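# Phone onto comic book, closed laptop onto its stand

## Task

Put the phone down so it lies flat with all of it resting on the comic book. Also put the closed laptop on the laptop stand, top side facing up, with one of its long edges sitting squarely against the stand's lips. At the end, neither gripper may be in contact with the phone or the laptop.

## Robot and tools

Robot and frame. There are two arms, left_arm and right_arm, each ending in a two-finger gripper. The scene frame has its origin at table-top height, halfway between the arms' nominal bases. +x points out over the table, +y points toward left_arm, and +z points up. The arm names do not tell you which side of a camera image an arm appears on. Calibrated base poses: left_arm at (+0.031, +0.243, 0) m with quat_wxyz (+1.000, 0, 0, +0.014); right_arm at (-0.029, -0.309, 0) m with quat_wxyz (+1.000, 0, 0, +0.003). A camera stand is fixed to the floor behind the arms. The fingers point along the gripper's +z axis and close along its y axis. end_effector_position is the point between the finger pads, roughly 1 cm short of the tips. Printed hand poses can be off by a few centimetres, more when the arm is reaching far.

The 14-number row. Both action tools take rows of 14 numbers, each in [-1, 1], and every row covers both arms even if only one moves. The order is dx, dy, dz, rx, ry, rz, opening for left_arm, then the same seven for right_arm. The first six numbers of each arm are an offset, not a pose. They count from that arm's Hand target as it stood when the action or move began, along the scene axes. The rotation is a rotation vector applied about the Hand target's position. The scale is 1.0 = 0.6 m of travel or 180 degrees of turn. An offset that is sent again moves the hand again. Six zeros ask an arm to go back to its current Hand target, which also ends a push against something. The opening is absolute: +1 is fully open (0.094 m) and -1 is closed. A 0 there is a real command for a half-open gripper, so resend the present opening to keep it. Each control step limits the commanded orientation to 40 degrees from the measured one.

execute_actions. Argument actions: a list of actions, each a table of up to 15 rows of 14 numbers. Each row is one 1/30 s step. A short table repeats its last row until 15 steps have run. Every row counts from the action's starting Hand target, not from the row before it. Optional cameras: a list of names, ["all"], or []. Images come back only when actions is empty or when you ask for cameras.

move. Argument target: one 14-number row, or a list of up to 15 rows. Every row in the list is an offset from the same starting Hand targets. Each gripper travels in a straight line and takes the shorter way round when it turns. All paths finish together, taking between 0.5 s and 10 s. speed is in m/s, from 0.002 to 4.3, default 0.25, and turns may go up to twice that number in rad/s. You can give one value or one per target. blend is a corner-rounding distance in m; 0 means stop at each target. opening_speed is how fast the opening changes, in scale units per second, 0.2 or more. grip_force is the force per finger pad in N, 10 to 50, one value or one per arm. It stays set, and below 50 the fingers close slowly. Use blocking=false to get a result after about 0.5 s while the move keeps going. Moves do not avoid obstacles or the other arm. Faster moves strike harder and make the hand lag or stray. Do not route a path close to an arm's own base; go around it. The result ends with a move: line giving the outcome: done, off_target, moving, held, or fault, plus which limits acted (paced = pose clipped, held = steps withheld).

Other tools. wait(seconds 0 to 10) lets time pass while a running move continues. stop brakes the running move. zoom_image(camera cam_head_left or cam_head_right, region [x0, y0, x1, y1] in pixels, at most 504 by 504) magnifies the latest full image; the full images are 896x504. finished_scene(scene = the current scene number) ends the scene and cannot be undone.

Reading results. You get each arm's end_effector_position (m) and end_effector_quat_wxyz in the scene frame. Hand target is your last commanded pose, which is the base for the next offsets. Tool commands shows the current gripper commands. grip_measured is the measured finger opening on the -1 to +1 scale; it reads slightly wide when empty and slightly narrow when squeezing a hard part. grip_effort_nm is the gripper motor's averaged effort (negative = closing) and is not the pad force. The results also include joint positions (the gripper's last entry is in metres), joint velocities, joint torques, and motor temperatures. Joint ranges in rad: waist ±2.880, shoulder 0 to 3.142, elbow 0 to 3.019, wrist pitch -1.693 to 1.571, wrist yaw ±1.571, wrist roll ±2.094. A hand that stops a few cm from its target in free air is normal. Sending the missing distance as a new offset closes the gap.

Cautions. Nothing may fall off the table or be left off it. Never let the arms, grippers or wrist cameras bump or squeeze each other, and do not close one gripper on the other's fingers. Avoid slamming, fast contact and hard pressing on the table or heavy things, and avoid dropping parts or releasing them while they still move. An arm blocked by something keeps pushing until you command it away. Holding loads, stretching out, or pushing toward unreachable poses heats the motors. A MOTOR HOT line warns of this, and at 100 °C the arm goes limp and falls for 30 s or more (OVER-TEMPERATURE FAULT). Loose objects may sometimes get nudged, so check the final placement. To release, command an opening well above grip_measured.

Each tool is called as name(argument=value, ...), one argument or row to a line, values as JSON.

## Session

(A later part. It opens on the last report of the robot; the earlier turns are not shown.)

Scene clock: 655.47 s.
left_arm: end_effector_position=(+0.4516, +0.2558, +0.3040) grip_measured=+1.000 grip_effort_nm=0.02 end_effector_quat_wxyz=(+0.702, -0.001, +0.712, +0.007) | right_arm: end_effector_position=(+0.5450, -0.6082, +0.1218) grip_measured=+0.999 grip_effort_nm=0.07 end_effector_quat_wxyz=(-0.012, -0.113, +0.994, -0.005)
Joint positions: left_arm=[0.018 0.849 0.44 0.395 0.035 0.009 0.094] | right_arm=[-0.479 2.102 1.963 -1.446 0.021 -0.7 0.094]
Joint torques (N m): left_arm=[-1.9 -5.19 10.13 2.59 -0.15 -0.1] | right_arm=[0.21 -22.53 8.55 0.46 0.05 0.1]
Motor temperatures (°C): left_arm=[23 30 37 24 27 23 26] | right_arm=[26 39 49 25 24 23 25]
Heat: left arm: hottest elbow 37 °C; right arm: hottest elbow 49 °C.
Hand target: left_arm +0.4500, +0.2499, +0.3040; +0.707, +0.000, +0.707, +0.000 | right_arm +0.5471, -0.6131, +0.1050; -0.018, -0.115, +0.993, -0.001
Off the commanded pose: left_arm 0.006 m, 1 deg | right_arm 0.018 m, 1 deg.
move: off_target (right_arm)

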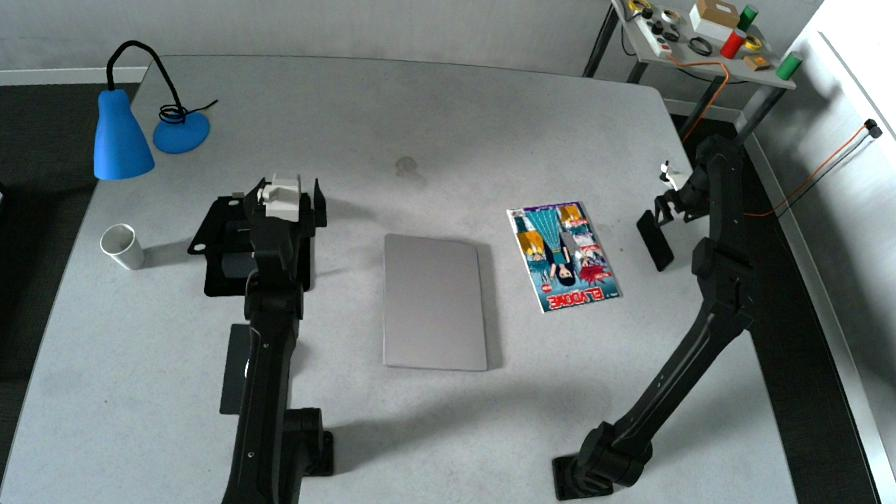

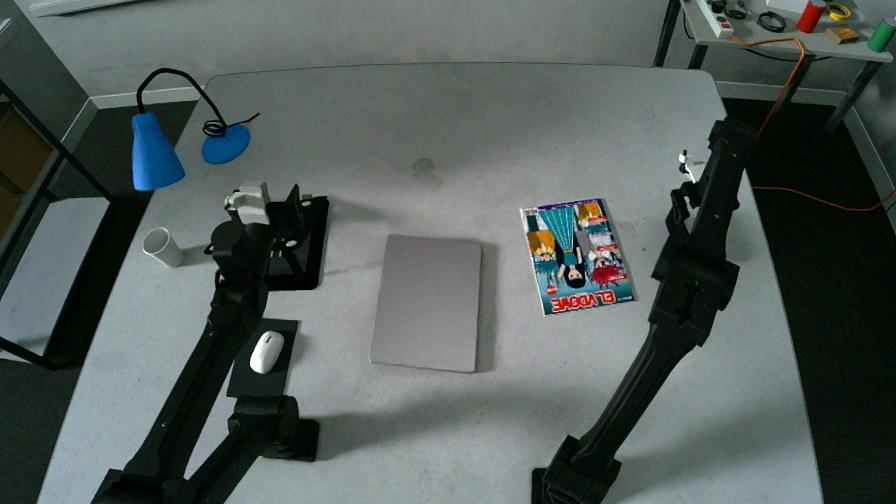

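move(
  target=[0, 0, 0, 0, 0, 0, 1, -0.0033, 0.0133, -0.1167, 0, 0, 0, 1],
  speed=0.12,
  cameras=["all"],
)

zoom_image(
  camera="cam_head_left",
  region=[620, 150, 740, 290],
)

zoom_image(
  camera="cam_head_right",
  region=[630, 140, 750, 280],
)

Scene clock: 668.60 s.
left_arm: end_effector_position=(+0.4516, +0.2558, +0.3040) grip_measured=+1.000 grip_effort_nm=0.02 end_effector_quat_wxyz=(+0.702, -0.001, +0.712, +0.007) | right_arm: end_effector_position=(+0.5457, -0.6085, +0.0551) grip_measured=+0.999 grip_effort_nm=0.07 end_effector_quat_wxyz=(-0.008, -0.113, +0.993, -0.008)
Joint positions: left_arm=[0.018 0.849 0.44 0.395 0.035 0.009 0.094] | right_arm=[-0.479 2.14 1.848 -1.283 0.021 -0.701 0.094]
Joint torques (N m): left_arm=[-3.25 -5.01 10.39 2.73 -0.16 -0.08] | right_arm=[0.85 -22.65 7.34 0.62 0.05 0.17]
Heat: left arm: hottest elbow 37 °C; right arm: hottest elbow 47 °C.
Hand target: left_arm +0.4500, +0.2499, +0.3040; +0.707, +0.000, +0.707, +0.000 | right_arm +0.5451, -0.6051, +0.0349; -0.018, -0.115, +0.993, -0.001
Off the commanded pose: left_arm 0.006 m, 1 deg | right_arm 0.020 m, 1 deg.
move: off_target (right_arm)

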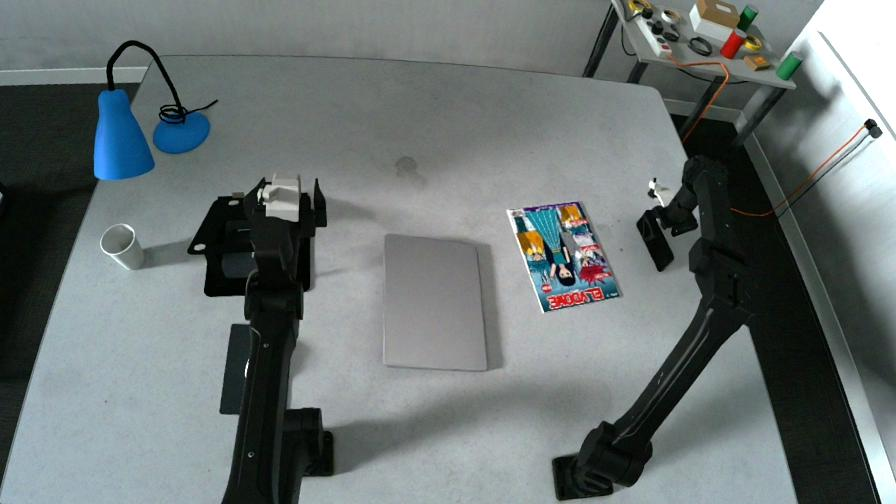

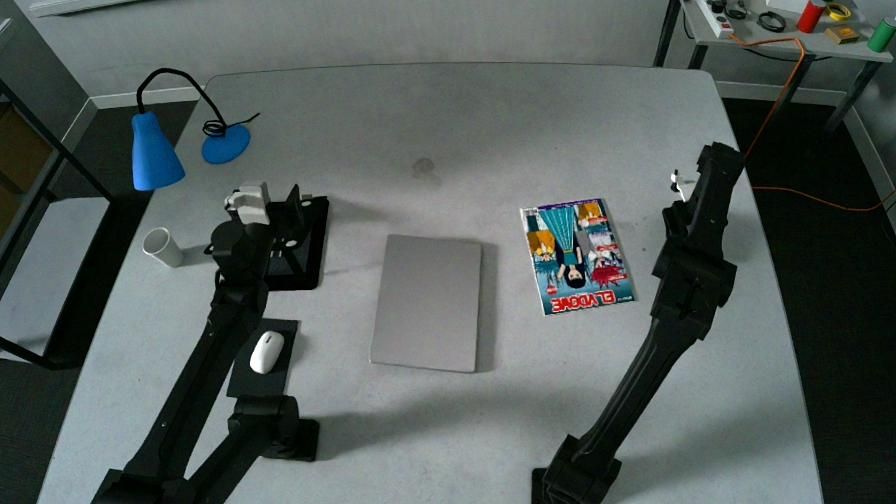

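Scaled by 3.600.

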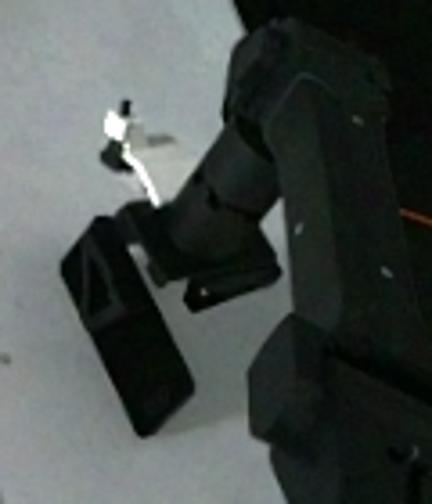

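Scaled by 3.600.

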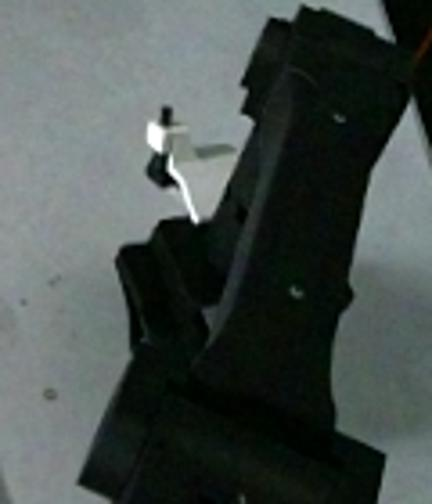

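move(
  target=[0, 0, 0, 0, 0, 0, 1, 0, 0.025, -0.0365, 0, 0, 0, 1],
  speed=0.1,
)

Scene clock: 677.33 s.
left_arm: end_effector_position=(+0.4516, +0.2558, +0.3040) grip_measured=+1.000 grip_effort_nm=0.02 end_effector_quat_wxyz=(+0.702, -0.001, +0.712, +0.007) | right_arm: end_effector_position=(+0.5464, -0.5976, +0.0368) grip_measured=+0.999 grip_effort_nm=0.07 end_effector_quat_wxyz=(-0.005, -0.114, +0.993, -0.010)
Joint positions: left_arm=[0.018 0.849 0.44 0.395 0.035 0.009 0.094] | right_arm=[-0.463 2.14 1.797 -1.226 0.021 -0.686 0.094]
Joint torques (N m): left_arm=[-3.19 -5.48 10.39 2.74 -0.13 -0.11] | right_arm=[1.14 -22.95 6.99 0.44 0.04 0.21]
Heat: left arm: hottest elbow 37 °C; right arm: hottest elbow 46 °C.
Hand target: left_arm +0.4500, +0.2499, +0.3040; +0.707, +0.000, +0.707, +0.000 | right_arm +0.5451, -0.5900, +0.0130; -0.018, -0.115, +0.993, -0.001
Off the commanded pose: left_arm 0.006 m, 1 deg | right_arm 0.025 m, 2 deg.
move: off_target (right_arm)

move(
  target=[0, 0, 0, 0, 0, 0, 1, 0, 0, 0.03, 0, 0, 0, -1],
  speed=0.1,
  grip_force=[50, 25],
  cameras=["all"],
)

zoom_image(
  camera="cam_head_left",
  region=[620, 170, 740, 290],
)

zoom_image(
  camera="cam_head_right",
  region=[630, 160, 750, 280],
)

Scene clock: 687.67 s.
left_arm: end_effector_position=(+0.4516, +0.2558, +0.3040) grip_measured=+1.000 grip_effort_nm=0.02 end_effector_quat_wxyz=(+0.702, -0.001, +0.712, +0.007) | right_arm: end_effector_position=(+0.5428, -0.5958, +0.0368) grip_measured=-0.823 grip_effort_nm=-0.52 end_effector_quat_wxyz=(-0.012, -0.113, +0.994, -0.005)
Joint positions: left_arm=[0.018 0.849 0.44 0.395 0.035 0.009 0.094] | right_arm=[-0.463 2.14 1.797 -1.242 0.021 -0.684 0.008]
Joint torques (N m): left_arm=[-2.55 -4.72 10.37 2.58 -0.11 -0.03] | right_arm=[1.2 -24 8.36 -0.23 0.03 0.21]
Motor temperatures (°C): left_arm=[23 29 37 24 27 23 26] | right_arm=[26 37 44 25 24 23 25]
Heat: left arm: hottest elbow 37 °C; right arm: hottest elbow 44 °C.
Hand target: left_arm +0.4500, +0.2499, +0.3040; +0.707, +0.000, +0.707, +0.000 | right_arm +0.5451, -0.5901, +0.0310; -0.018, -0.115, +0.993, -0.001
Off the commanded pose: left_arm 0.006 m, 1 deg | right_arm 0.009 m, 1 deg.
grip_force (N): 50, 25
move: moving (right_arm; no rest 5 s after the path's end)

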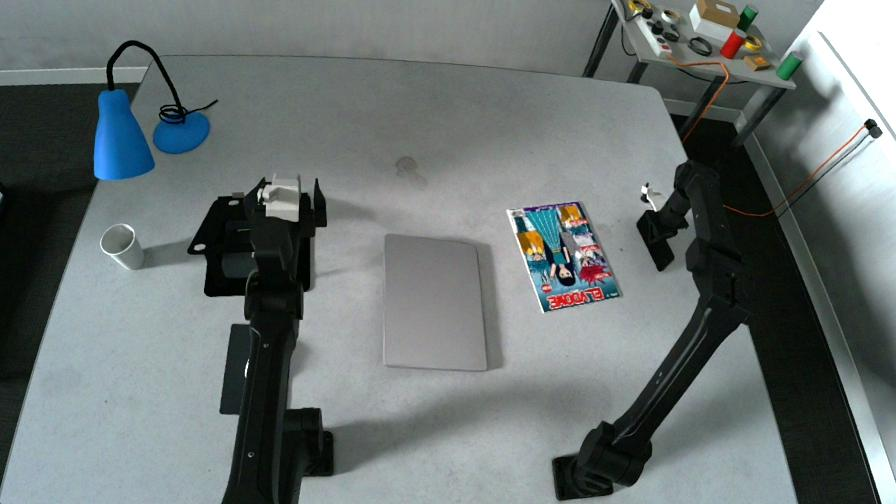

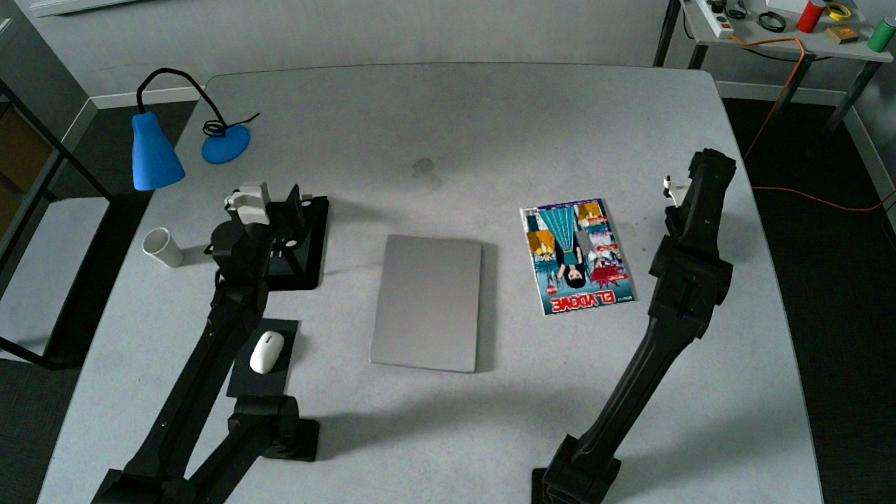

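Scaled by 4.200.

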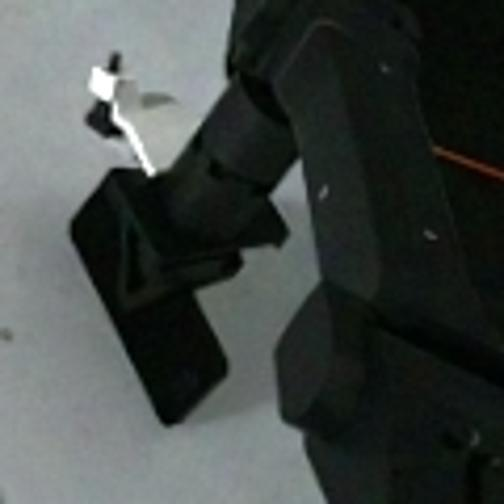

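Scaled by 4.200.

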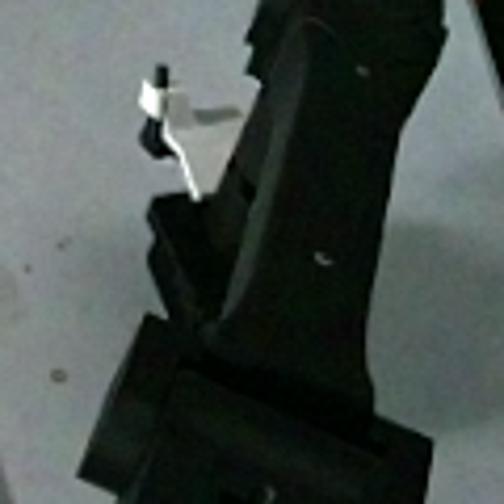

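zoom_image(
  camera="cam_head_left",
  region=[620, 60, 740, 180],
)

zoom_image(
  camera="cam_head_left",
  region=[720, 384, 840, 504],
)

zoom_image(
  camera="cam_head_left",
  region=[0, 300, 120, 504],
)

zoom_image(
  camera="cam_head_left",
  region=[40, 160, 160, 300],
)

Scaled by 4.200.

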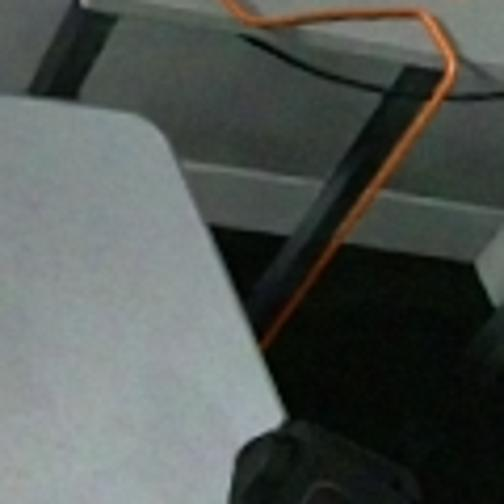

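Scaled by 4.200.

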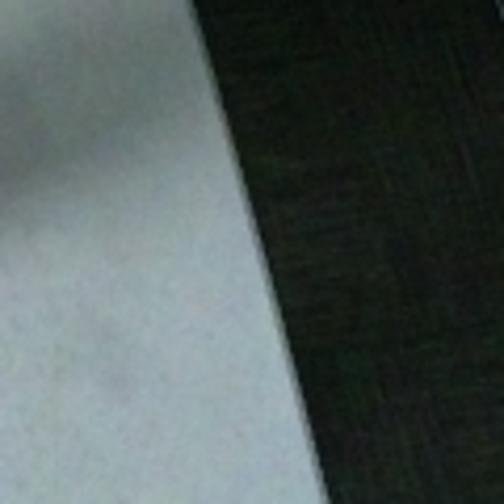

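Scaled by 2.471.

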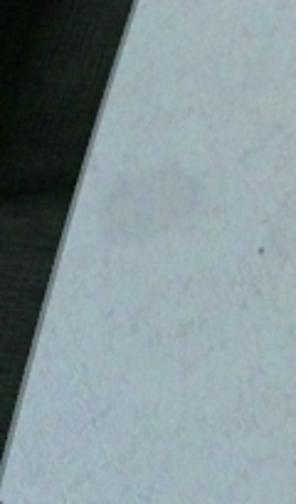

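Scaled by 3.600.

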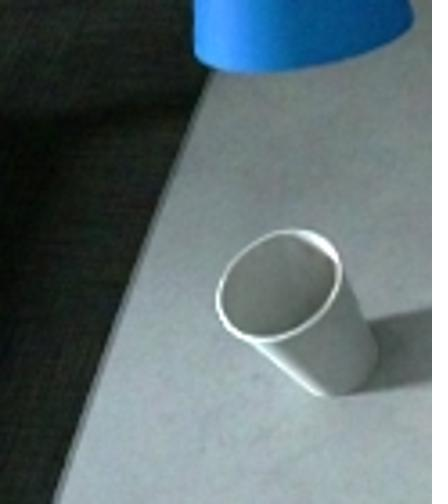

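move(
  target=[
    [0, 0, 0, 0, 0, 0, 1, 0, 0, 0.1667, 0, 0, 0, -1],
    [0, 0, 0, 0, 0, 0, 1, -0.0468, 0.3835, 0.1817, -0.2977, -0.0688, 0, -1],
  ],
  speed=0.2,
  blend=[0.04, 0],
  cameras=["all"],
)

zoom_image(
  camera="cam_head_left",
  region=[490, 160, 630, 320],
)

zoom_image(
  camera="cam_head_right",
  region=[500, 160, 640, 320],
)

Scene clock: 843.77 s.
left_arm: end_effector_position=(+0.4516, +0.2558, +0.3040) grip_measured=+1.000 grip_effort_nm=0.02 end_effector_quat_wxyz=(+0.702, -0.001, +0.712, +0.007) | right_arm: end_effector_position=(+0.5177, -0.3612, +0.1389) grip_measured=-0.824 grip_effort_nm=-0.58 end_effector_quat_wxyz=(+0.037, -0.093, +0.884, -0.456)
Joint positions: left_arm=[0.018 0.849 0.44 0.395 0.035 0.009 0.094] | right_arm=[0.162 1.823 1.372 -1.094 0.951 -0.055 0.008]
Joint torques (N m): left_arm=[-3.19 -4.72 10.32 2.73 -0.16 -0.09] | right_arm=[0.79 -19.84 7.64 -0.18 0.8 0.22]
Heat: left arm: hottest elbow 36 °C; right arm: hottest elbow 41 °C.
Hand target: left_arm +0.4500, +0.2499, +0.3040; +0.707, +0.000, +0.707, +0.000 | right_arm +0.5170, -0.3601, +0.1399; +0.035, -0.093, +0.882, -0.460
Off the commanded pose: left_arm 0.006 m, 1 deg | right_arm 0.002 m, 1 deg.
grip_force (N): 50, 25
move: done

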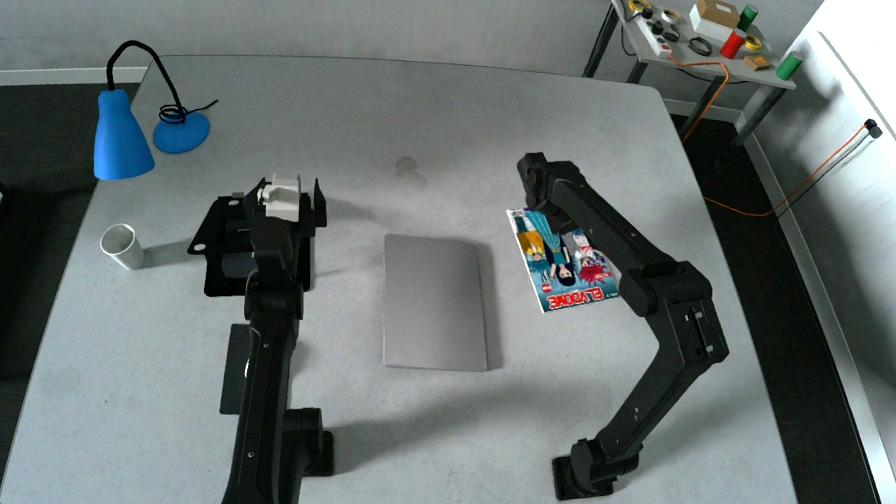

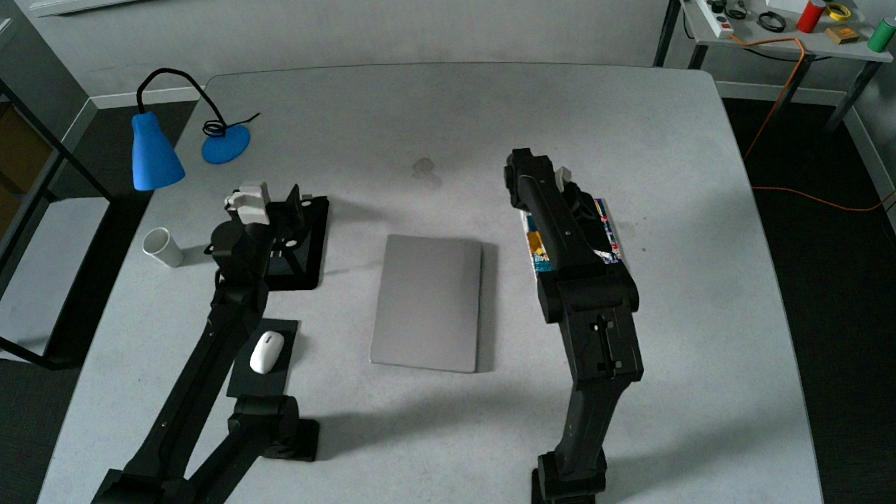

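Scaled by 3.150.

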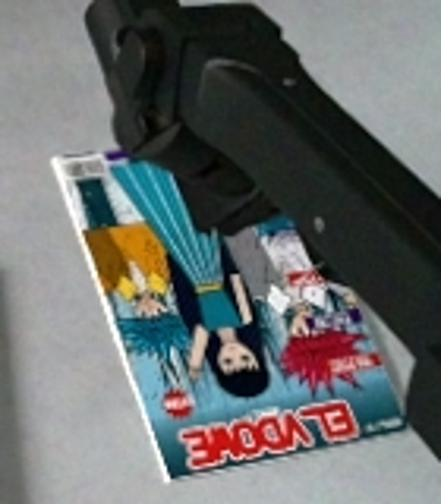

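Scaled by 3.150.

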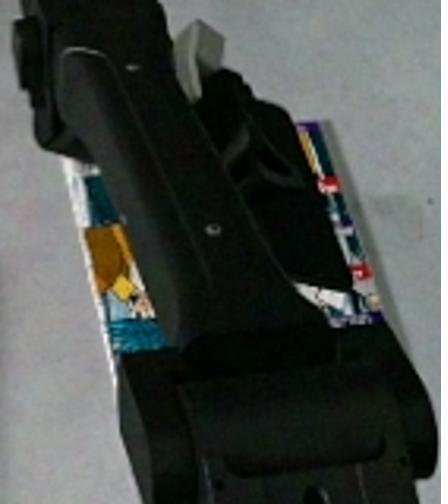

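move(
  target=[0,0,0,0,0,0,1, 0,0,-0.155,0,0,0,-1],
  speed=0.12,
  cameras=["all"],
)

Scene clock: 876.77 s.
left_arm: end_effector_position=(+0.4516, +0.2558, +0.3040) grip_measured=+1.000 grip_effort_nm=0.02 end_effector_quat_wxyz=(+0.702, -0.001, +0.712, +0.007) | right_arm: end_effector_position=(+0.5171, -0.3614, +0.0525) grip_measured=-0.824 grip_effort_nm=-0.58 end_effector_quat_wxyz=(+0.035, -0.092, +0.884, -0.457)
Joint positions: left_arm=[0.018 0.849 0.44 0.395 0.035 0.009 0.094] | right_arm=[0.162 1.942 1.291 -0.901 0.952 -0.051 0.008]
Joint velocities: left_arm=[within noise] | right_arm=[0.005 0.044 -0.007 -0.007 -0.007 0.007 0]
Joint torques (N m): left_arm=[-2.32 -5.13 10.32 2.67 -0.13 -0.08] | right_arm=[0.79 -19.72 6.32 0.54 0.8 0.25]
Heat: left arm: hottest elbow 36 °C; right arm: hottest elbow 41 °C.
Hand target: left_arm +0.4500, +0.2499, +0.3040; +0.707, +0.000, +0.707, +0.000 | right_arm +0.5170, -0.3601, +0.0471; +0.036, -0.093, +0.882, -0.460
Off the commanded pose: left_arm 0.006 m, 1 deg | right_arm 0.006 m, 0 deg.
grip_force (N): 50, 25
move: done

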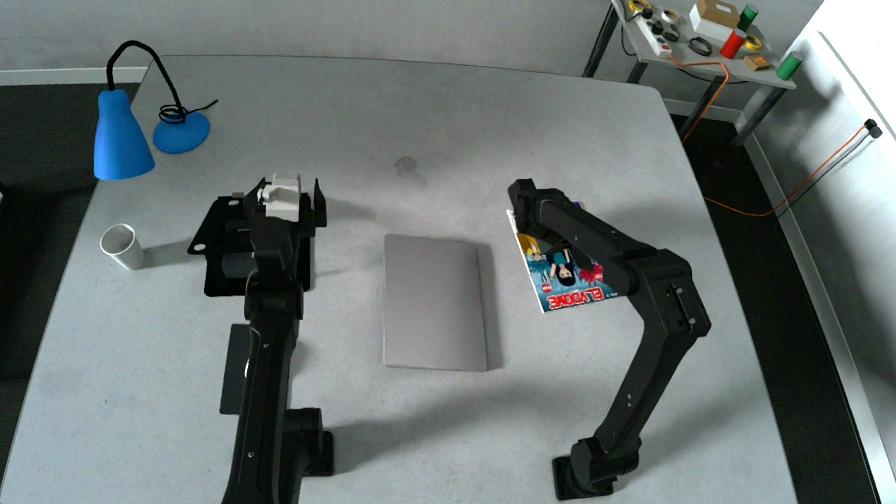

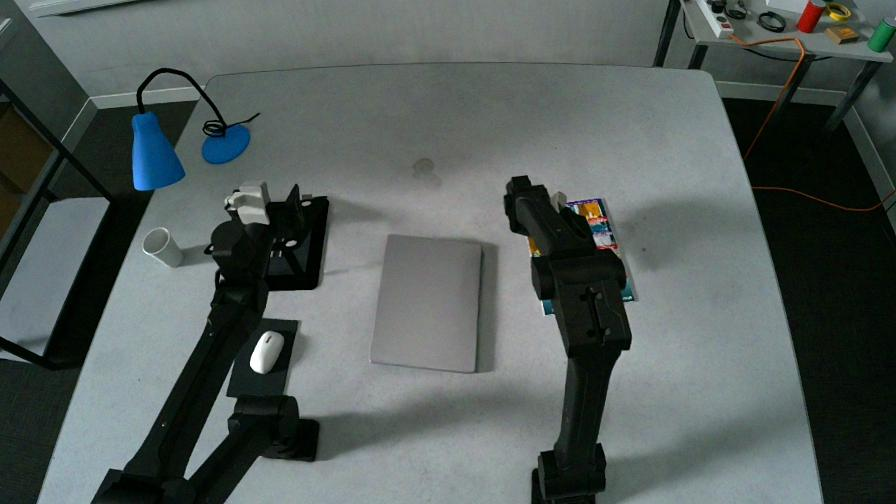

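move(
  target=[0,0,0,0,0,0,1, 0,0,-0.030,0,0,0,-1],
  speed=0.05,
  cameras=["all"],
)

zoom_image(
  camera="cam_head_left",
  region=[480, 160, 680, 340],
)

zoom_image(
  camera="cam_head_right",
  region=[480, 160, 680, 340],
)

Scene clock: 880.60 s.
left_arm: end_effector_position=(+0.4516, +0.2558, +0.3040) grip_measured=+1.000 grip_effort_nm=0.02 end_effector_quat_wxyz=(+0.702, -0.001, +0.712, +0.007) | right_arm: end_effector_position=(+0.5183, -0.3612, +0.0370) grip_measured=-0.824 grip_effort_nm=-0.58 end_effector_quat_wxyz=(+0.038, -0.091, +0.884, -0.457)
Joint positions: left_arm=[0.018 0.849 0.44 0.395 0.035 0.009 0.094] | right_arm=[0.162 1.967 1.282 -0.861 0.952 -0.051 0.008]
Joint torques (N m): left_arm=[-2.08 -5.48 10.4 2.62 -0.17 -0.07] | right_arm=[0.79 -19.96 6.19 0.54 0.78 0.24]
Heat: left arm: hottest elbow 36 °C; right arm: hottest elbow 41 °C.
Hand target: left_arm +0.4500, +0.2499, +0.3040; +0.707, +0.000, +0.707, +0.000 | right_arm +0.5170, -0.3601, +0.0291; +0.036, -0.093, +0.882, -0.460
Off the commanded pose: left_arm 0.006 m, 1 deg | right_arm 0.008 m, 1 deg.
grip_force (N): 50, 25
move: done

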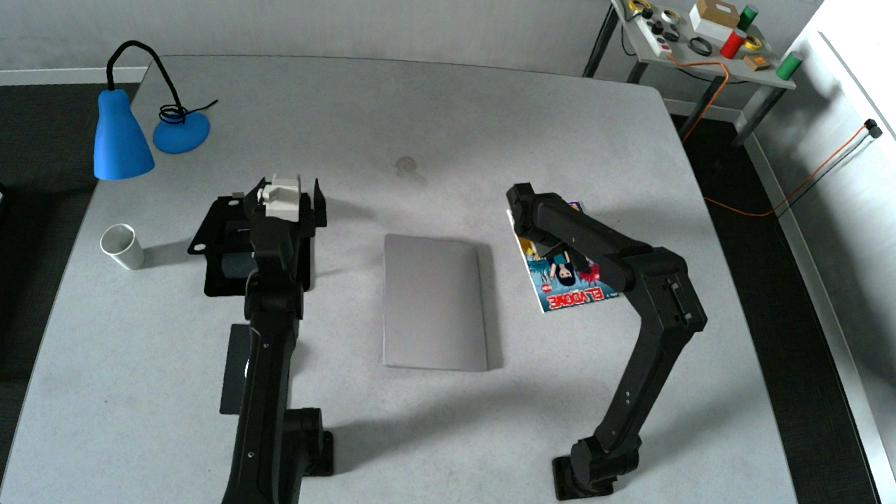

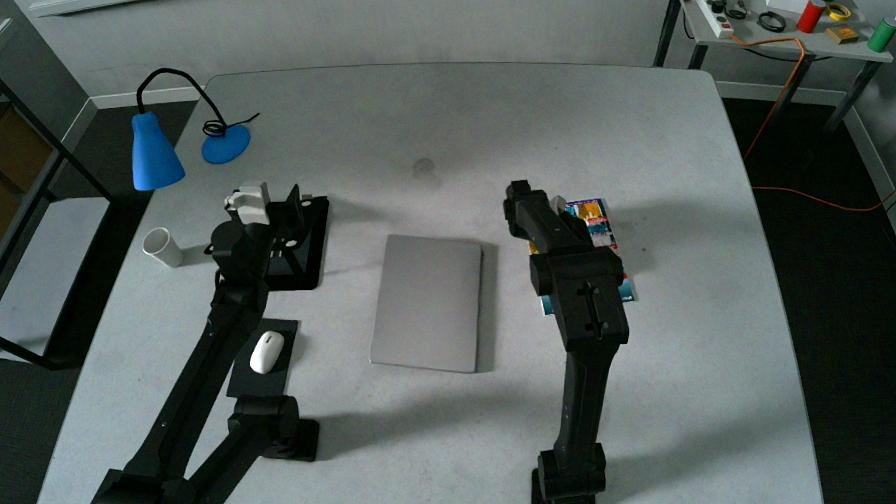

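Scaled by 2.520.

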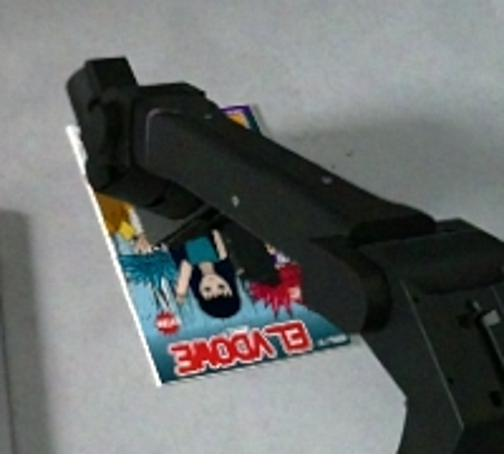

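Scaled by 2.520.

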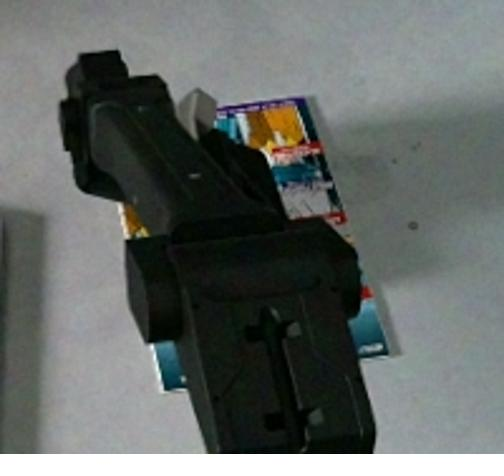

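move(
  target=[0,0,0,0,0,0,1, 0,0,-0.0135,0,0,0,-1],
  speed=0.04,
  cameras=[],
)

Scene clock: 884.43 s.
left_arm: end_effector_position=(+0.4516, +0.2558, +0.3040) grip_measured=+1.000 grip_effort_nm=0.02 end_effector_quat_wxyz=(+0.702, -0.001, +0.712, +0.007) | right_arm: end_effector_position=(+0.5202, -0.3609, +0.0315) grip_measured=-0.824 grip_effort_nm=-0.58 end_effector_quat_wxyz=(+0.040, -0.090, +0.884, -0.456)
Joint positions: left_arm=[0.018 0.849 0.44 0.395 0.035 0.009 0.094] | right_arm=[0.162 1.978 1.282 -0.844 0.952 -0.051 0.008]
Joint torques (N m): left_arm=[-3.08 -5.66 10.37 2.74 -0.11 -0.08] | right_arm=[0.73 -19.43 5.61 0.51 0.78 0.24]
Heat: left arm: hottest elbow 36 °C; right arm: hottest elbow 41 °C.
Hand target: left_arm +0.4500, +0.2499, +0.3040; +0.707, +0.000, +0.707, +0.000 | right_arm +0.5170, -0.3601, +0.0210; +0.036, -0.093, +0.882, -0.460
Off the commanded pose: left_arm 0.006 m, 1 deg | right_arm 0.011 m, 1 deg.
grip_force (N): 50, 25
move: off_target (right_arm)
No camera images: "cameras" was empty.

move(
  target=[0,0,0,0,0,0,1, -0.003,0,-0.008,0,0,0,-1],
  speed=0.04,
  cameras=[],
)

Scene clock: 887.33 s.
left_arm: end_effector_position=(+0.4516, +0.2558, +0.3040) grip_measured=+1.000 grip_effort_nm=0.02 end_effector_quat_wxyz=(+0.702, -0.001, +0.712, +0.007) | right_arm: end_effector_position=(+0.5180, -0.3614, +0.0277) grip_measured=-0.824 grip_effort_nm=-0.58 end_effector_quat_wxyz=(+0.040, -0.090, +0.884, -0.457)
Joint positions: left_arm=[0.018 0.849 0.44 0.395 0.035 0.009 0.094] | right_arm=[0.162 1.981 1.273 -0.833 0.953 -0.051 0.008]
Joint torques (N m): left_arm=[-2.96 -5.13 10.47 2.78 -0.13 -0.06] | right_arm=[0.79 -19.08 5.75 0.65 0.74 0.25]
Heat: left arm: hottest elbow 36 °C; right arm: hottest elbow 41 °C.
Hand target: left_arm +0.4500, +0.2499, +0.3040; +0.707, +0.000, +0.707, +0.000 | right_arm +0.5152, -0.3601, +0.0161; +0.035, -0.093, +0.882, -0.460
Off the commanded pose: left_arm 0.006 m, 1 deg | right_arm 0.012 m, 1 deg.
grip_force (N): 50, 25
move: off_target (right_arm)
No camera images: "cameras" was empty.

move(
  target=[0,0,0,0,0,0,1, 0,0,-0.008,0,0,0,-1],
  speed=0.04,
  cameras=[],
)

Scene clock: 890.40 s.
left_arm: end_effector_position=(+0.4516, +0.2558, +0.3040) grip_measured=+1.000 grip_effort_nm=0.02 end_effector_quat_wxyz=(+0.702, -0.001, +0.712, +0.007) | right_arm: end_effector_position=(+0.5192, -0.3615, +0.0276) grip_measured=-0.824 grip_effort_nm=-0.58 end_effector_quat_wxyz=(+0.043, -0.088, +0.883, -0.458)
Joint positions: left_arm=[0.018 0.849 0.44 0.395 0.035 0.009 0.094] | right_arm=[0.162 1.982 1.273 -0.825 0.956 -0.051 0.008]
Joint torques (N m): left_arm=[-2.96 -5.01 10.36 2.84 -0.1 -0.08] | right_arm=[0.79 -18.67 5.55 0.59 0.66 0.26]
Heat: left arm: hottest elbow 36 °C; right arm: hottest elbow 40 °C.
Hand target: left_arm +0.4500, +0.2499, +0.3040; +0.707, +0.000, +0.707, +0.000 | right_arm +0.5152, -0.3601, +0.0114; +0.036, -0.093, +0.882, -0.460
Off the commanded pose: left_arm 0.006 m, 1 deg | right_arm 0.017 m, 1 deg.
grip_force (N): 50, 25
move: off_target (right_arm)
No camera images: "cameras" was empty.

move(
  target=[0,0,0,0,0,0,1, -0.001,0,-0.009,0,0,0,-1],
  speed=0.04,
  cameras=["cam_head_left","cam_head_right"],
)

zoom_image(
  camera="cam_head_right",
  region=[490, 160, 650, 320],
)

Scene clock: 900.47 s.
left_arm: end_effector_position=(+0.4516, +0.2558, +0.3040) grip_measured=+1.000 grip_effort_nm=0.02 end_effector_quat_wxyz=(+0.702, -0.001, +0.712, +0.007) | right_arm: end_effector_position=(+0.5204, -0.3618, +0.0271) grip_measured=-0.824 grip_effort_nm=-0.58 end_effector_quat_wxyz=(+0.045, -0.087, +0.882, -0.460)
Joint positions: left_arm=[0.018 0.849 0.44 0.395 0.035 0.009 0.094] | right_arm=[0.162 1.984 1.273 -0.817 0.961 -0.051 0.008]
Joint torques (N m): left_arm=[-2.14 -4.89 10.3 2.65 -0.14 -0.07] | right_arm=[0.85 -18.08 5.22 0.83 0.48 0.26]
Heat: left arm: hottest elbow 36 °C; right arm: hottest elbow 40 °C.
Hand target: left_arm +0.4500, +0.2499, +0.3040; +0.707, +0.000, +0.707, +0.000 | right_arm +0.5146, -0.3601, +0.0059; +0.035, -0.093, +0.882, -0.460
Off the commanded pose: left_arm 0.006 m, 1 deg | right_arm 0.022 m, 1 deg.
grip_force (N): 50, 25
move: off_target (right_arm)

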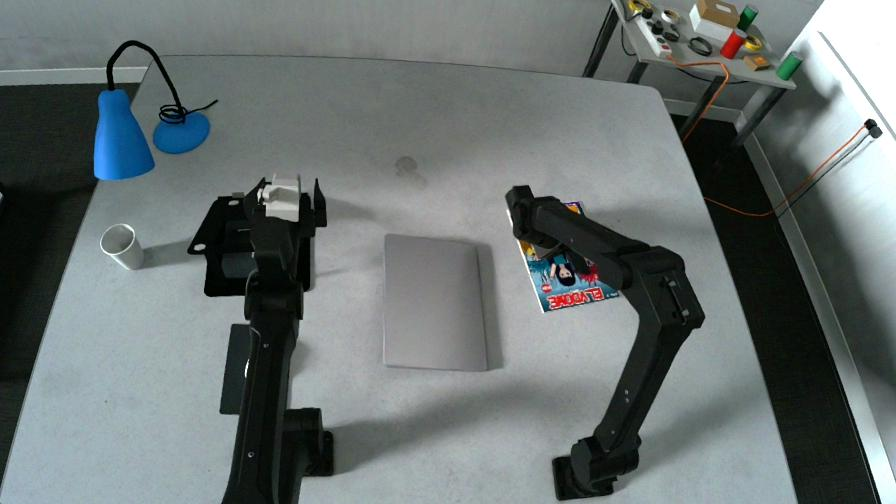

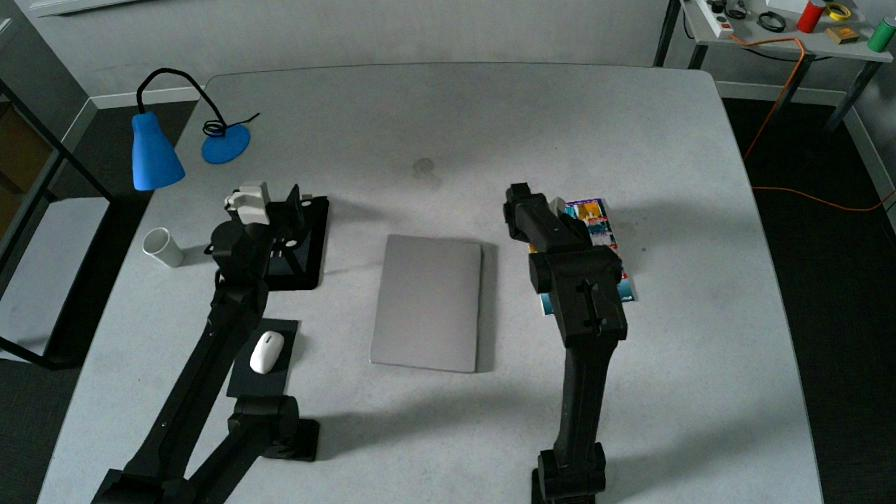

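Scaled by 3.150.

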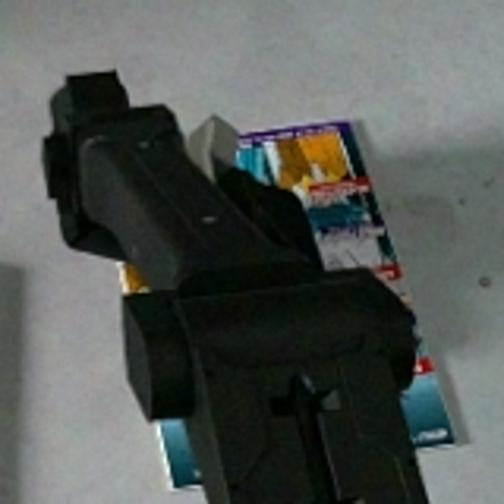

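move(
  target=[0,0,0,0,0,0,1, 0,0,0.025,0,0,0,-1],
  speed=0.04,
  cameras=[],
)

Scene clock: 920.07 s.
left_arm: end_effector_position=(+0.4516, +0.2558, +0.3040) grip_measured=+1.000 grip_effort_nm=0.02 end_effector_quat_wxyz=(+0.702, -0.001, +0.712, +0.007) | right_arm: end_effector_position=(+0.5200, -0.3619, +0.0271) grip_measured=-0.824 grip_effort_nm=-0.58 end_effector_quat_wxyz=(+0.044, -0.087, +0.882, -0.460)
Joint positions: left_arm=[0.018 0.849 0.44 0.395 0.035 0.009 0.094] | right_arm=[0.162 1.984 1.273 -0.82 0.961 -0.051 0.008]
Joint torques (N m): left_arm=[-2.43 -5.07 10.26 2.69 -0.15 -0.08] | right_arm=[0.91 -20.13 5.83 -0.12 0.49 0.25]
Motor temperatures (°C): left_arm=[22 28 36 24 26 23 26] | right_arm=[26 40 39 25 24 23 26]
Heat: left arm: hottest elbow 36 °C; right arm: hottest shoulder 40 °C.
Hand target: left_arm +0.4500, +0.2499, +0.3040; +0.707, +0.000, +0.707, +0.000 | right_arm +0.5146, -0.3601, +0.0209; +0.035, -0.093, +0.882, -0.460
Off the commanded pose: left_arm 0.006 m, 1 deg | right_arm 0.008 m, 1 deg.
grip_force (N): 50, 25
move: done
No camera images: "cameras" was empty.

move(
  target=[0,0,0,0,0,0,1, 0,0,0,0,0,0,-0.35],
  speed=0.04,
  opening_speed=0.2,
  cameras=["all"],
)

zoom_image(
  camera="cam_head_right",
  region=[490, 160, 650, 320],
)

zoom_image(
  camera="cam_head_left",
  region=[490, 160, 650, 320],
)

Scene clock: 926.47 s.
left_arm: end_effector_position=(+0.4516, +0.2558, +0.3040) grip_measured=+1.000 grip_effort_nm=0.02 end_effector_quat_wxyz=(+0.702, -0.001, +0.712, +0.007) | right_arm: end_effector_position=(+0.5198, -0.3619, +0.0270) grip_measured=-0.352 grip_effort_nm=0.07 end_effector_quat_wxyz=(+0.044, -0.088, +0.882, -0.460)
Joint positions: left_arm=[0.018 0.849 0.44 0.395 0.035 0.009 0.094] | right_arm=[0.162 1.984 1.273 -0.821 0.96 -0.051 0.03]
Joint torques (N m): left_arm=[-2.08 -4.72 10.4 2.61 -0.17 -0.12] | right_arm=[0.79 -20.25 5.75 -0.12 0.51 0.26]
Heat: left arm: hottest elbow 36 °C; right arm: hottest shoulder 40 °C.
Hand target: left_arm +0.4500, +0.2499, +0.3040; +0.707, +0.000, +0.707, +0.000 | right_arm +0.5146, -0.3601, +0.0209; +0.035, -0.093, +0.882, -0.460
Off the commanded pose: left_arm 0.006 m, 1 deg | right_arm 0.008 m, 1 deg.
grip_force (N): 50, 25
move: done

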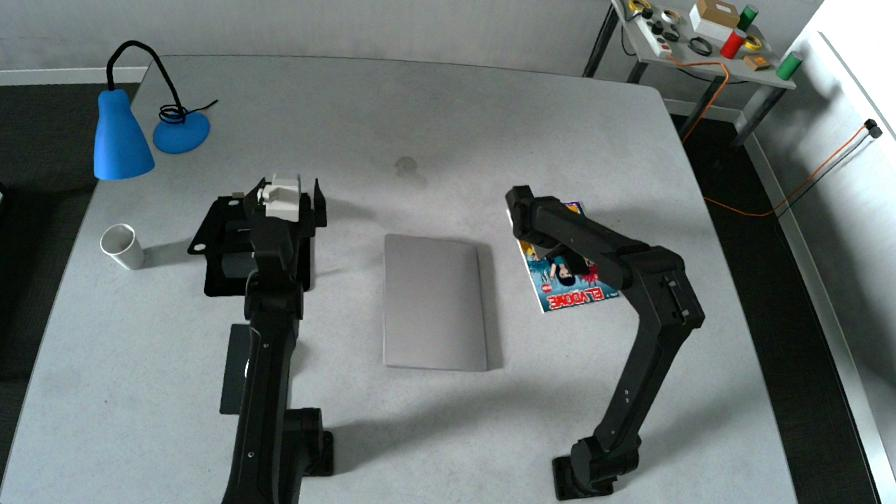

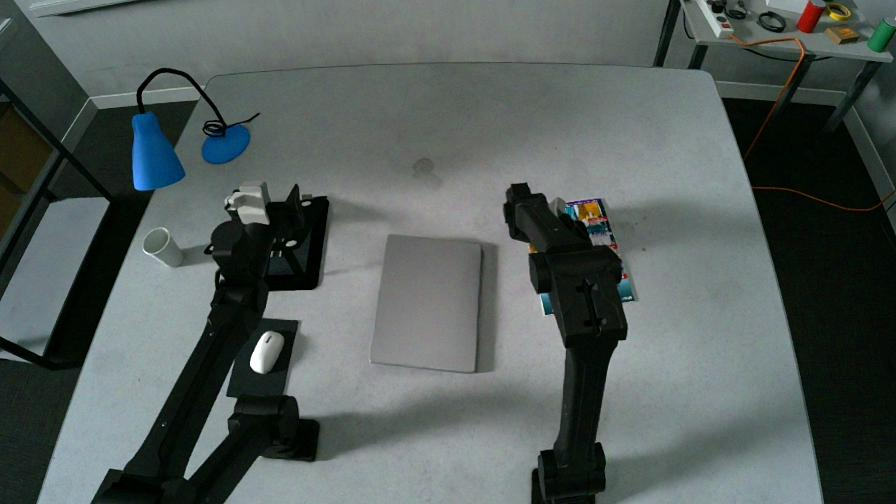

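Scaled by 3.150.

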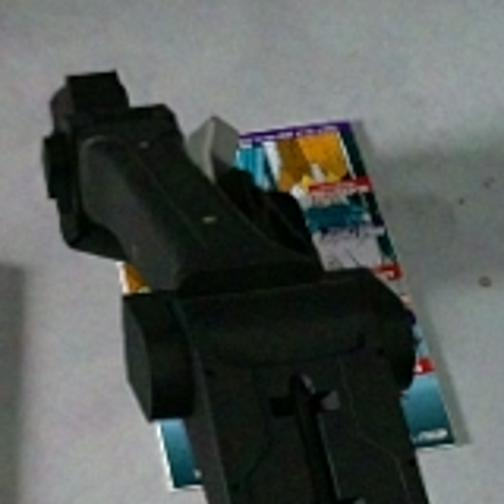

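Scaled by 3.150.

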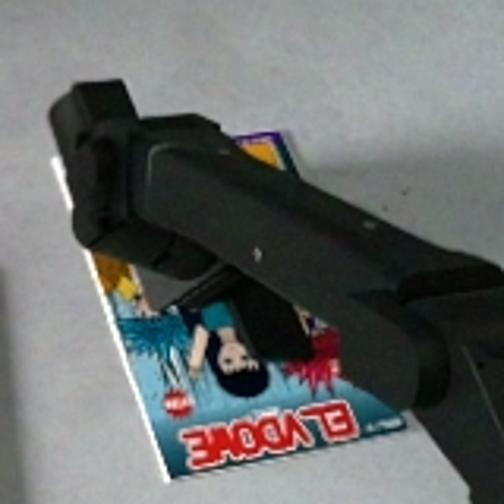

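move(
  target=[0,0,0,0,0,0,1, -0.0094,0.0406,0,0,0,0,-0.35],
  speed=0.04,
  cameras=["cam_head_right"],
)

zoom_image(
  camera="cam_head_right",
  region=[490, 160, 650, 320],
)

Scene clock: 930.83 s.
left_arm: end_effector_position=(+0.4516, +0.2558, +0.3040) grip_measured=+1.000 grip_effort_nm=0.02 end_effector_quat_wxyz=(+0.702, -0.001, +0.712, +0.007) | right_arm: end_effector_position=(+0.5093, -0.3417, +0.0269) grip_measured=-0.351 grip_effort_nm=0.07 end_effector_quat_wxyz=(+0.040, -0.088, +0.883, -0.460)
Joint positions: left_arm=[0.018 0.849 0.44 0.395 0.035 0.009 0.094] | right_arm=[0.203 1.984 1.273 -0.892 0.96 0.027 0.03]
Joint torques (N m): left_arm=[-2.32 -5.95 10.4 2.77 -0.17 -0.02] | right_arm=[1.32 -19.43 6.67 -0.34 0.49 0.27]
Heat: left arm: hottest elbow 36 °C; right arm: hottest shoulder 40 °C.
Hand target: left_arm +0.4500, +0.2499, +0.3040; +0.707, +0.000, +0.707, +0.000 | right_arm +0.5090, -0.3356, +0.0209; +0.036, -0.093, +0.882, -0.460
Off the commanded pose: left_arm 0.006 m, 1 deg | right_arm 0.008 m, 1 deg.
grip_force (N): 50, 25
move: done
Images, in order (width x height): cam_head_right 896x504.

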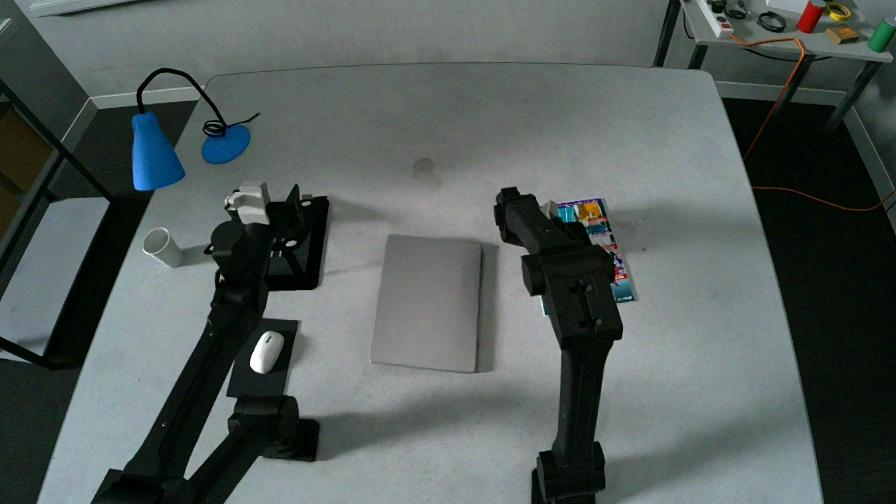

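Scaled by 3.150.

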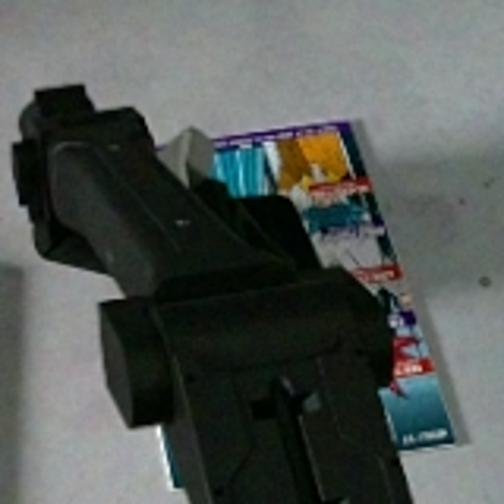

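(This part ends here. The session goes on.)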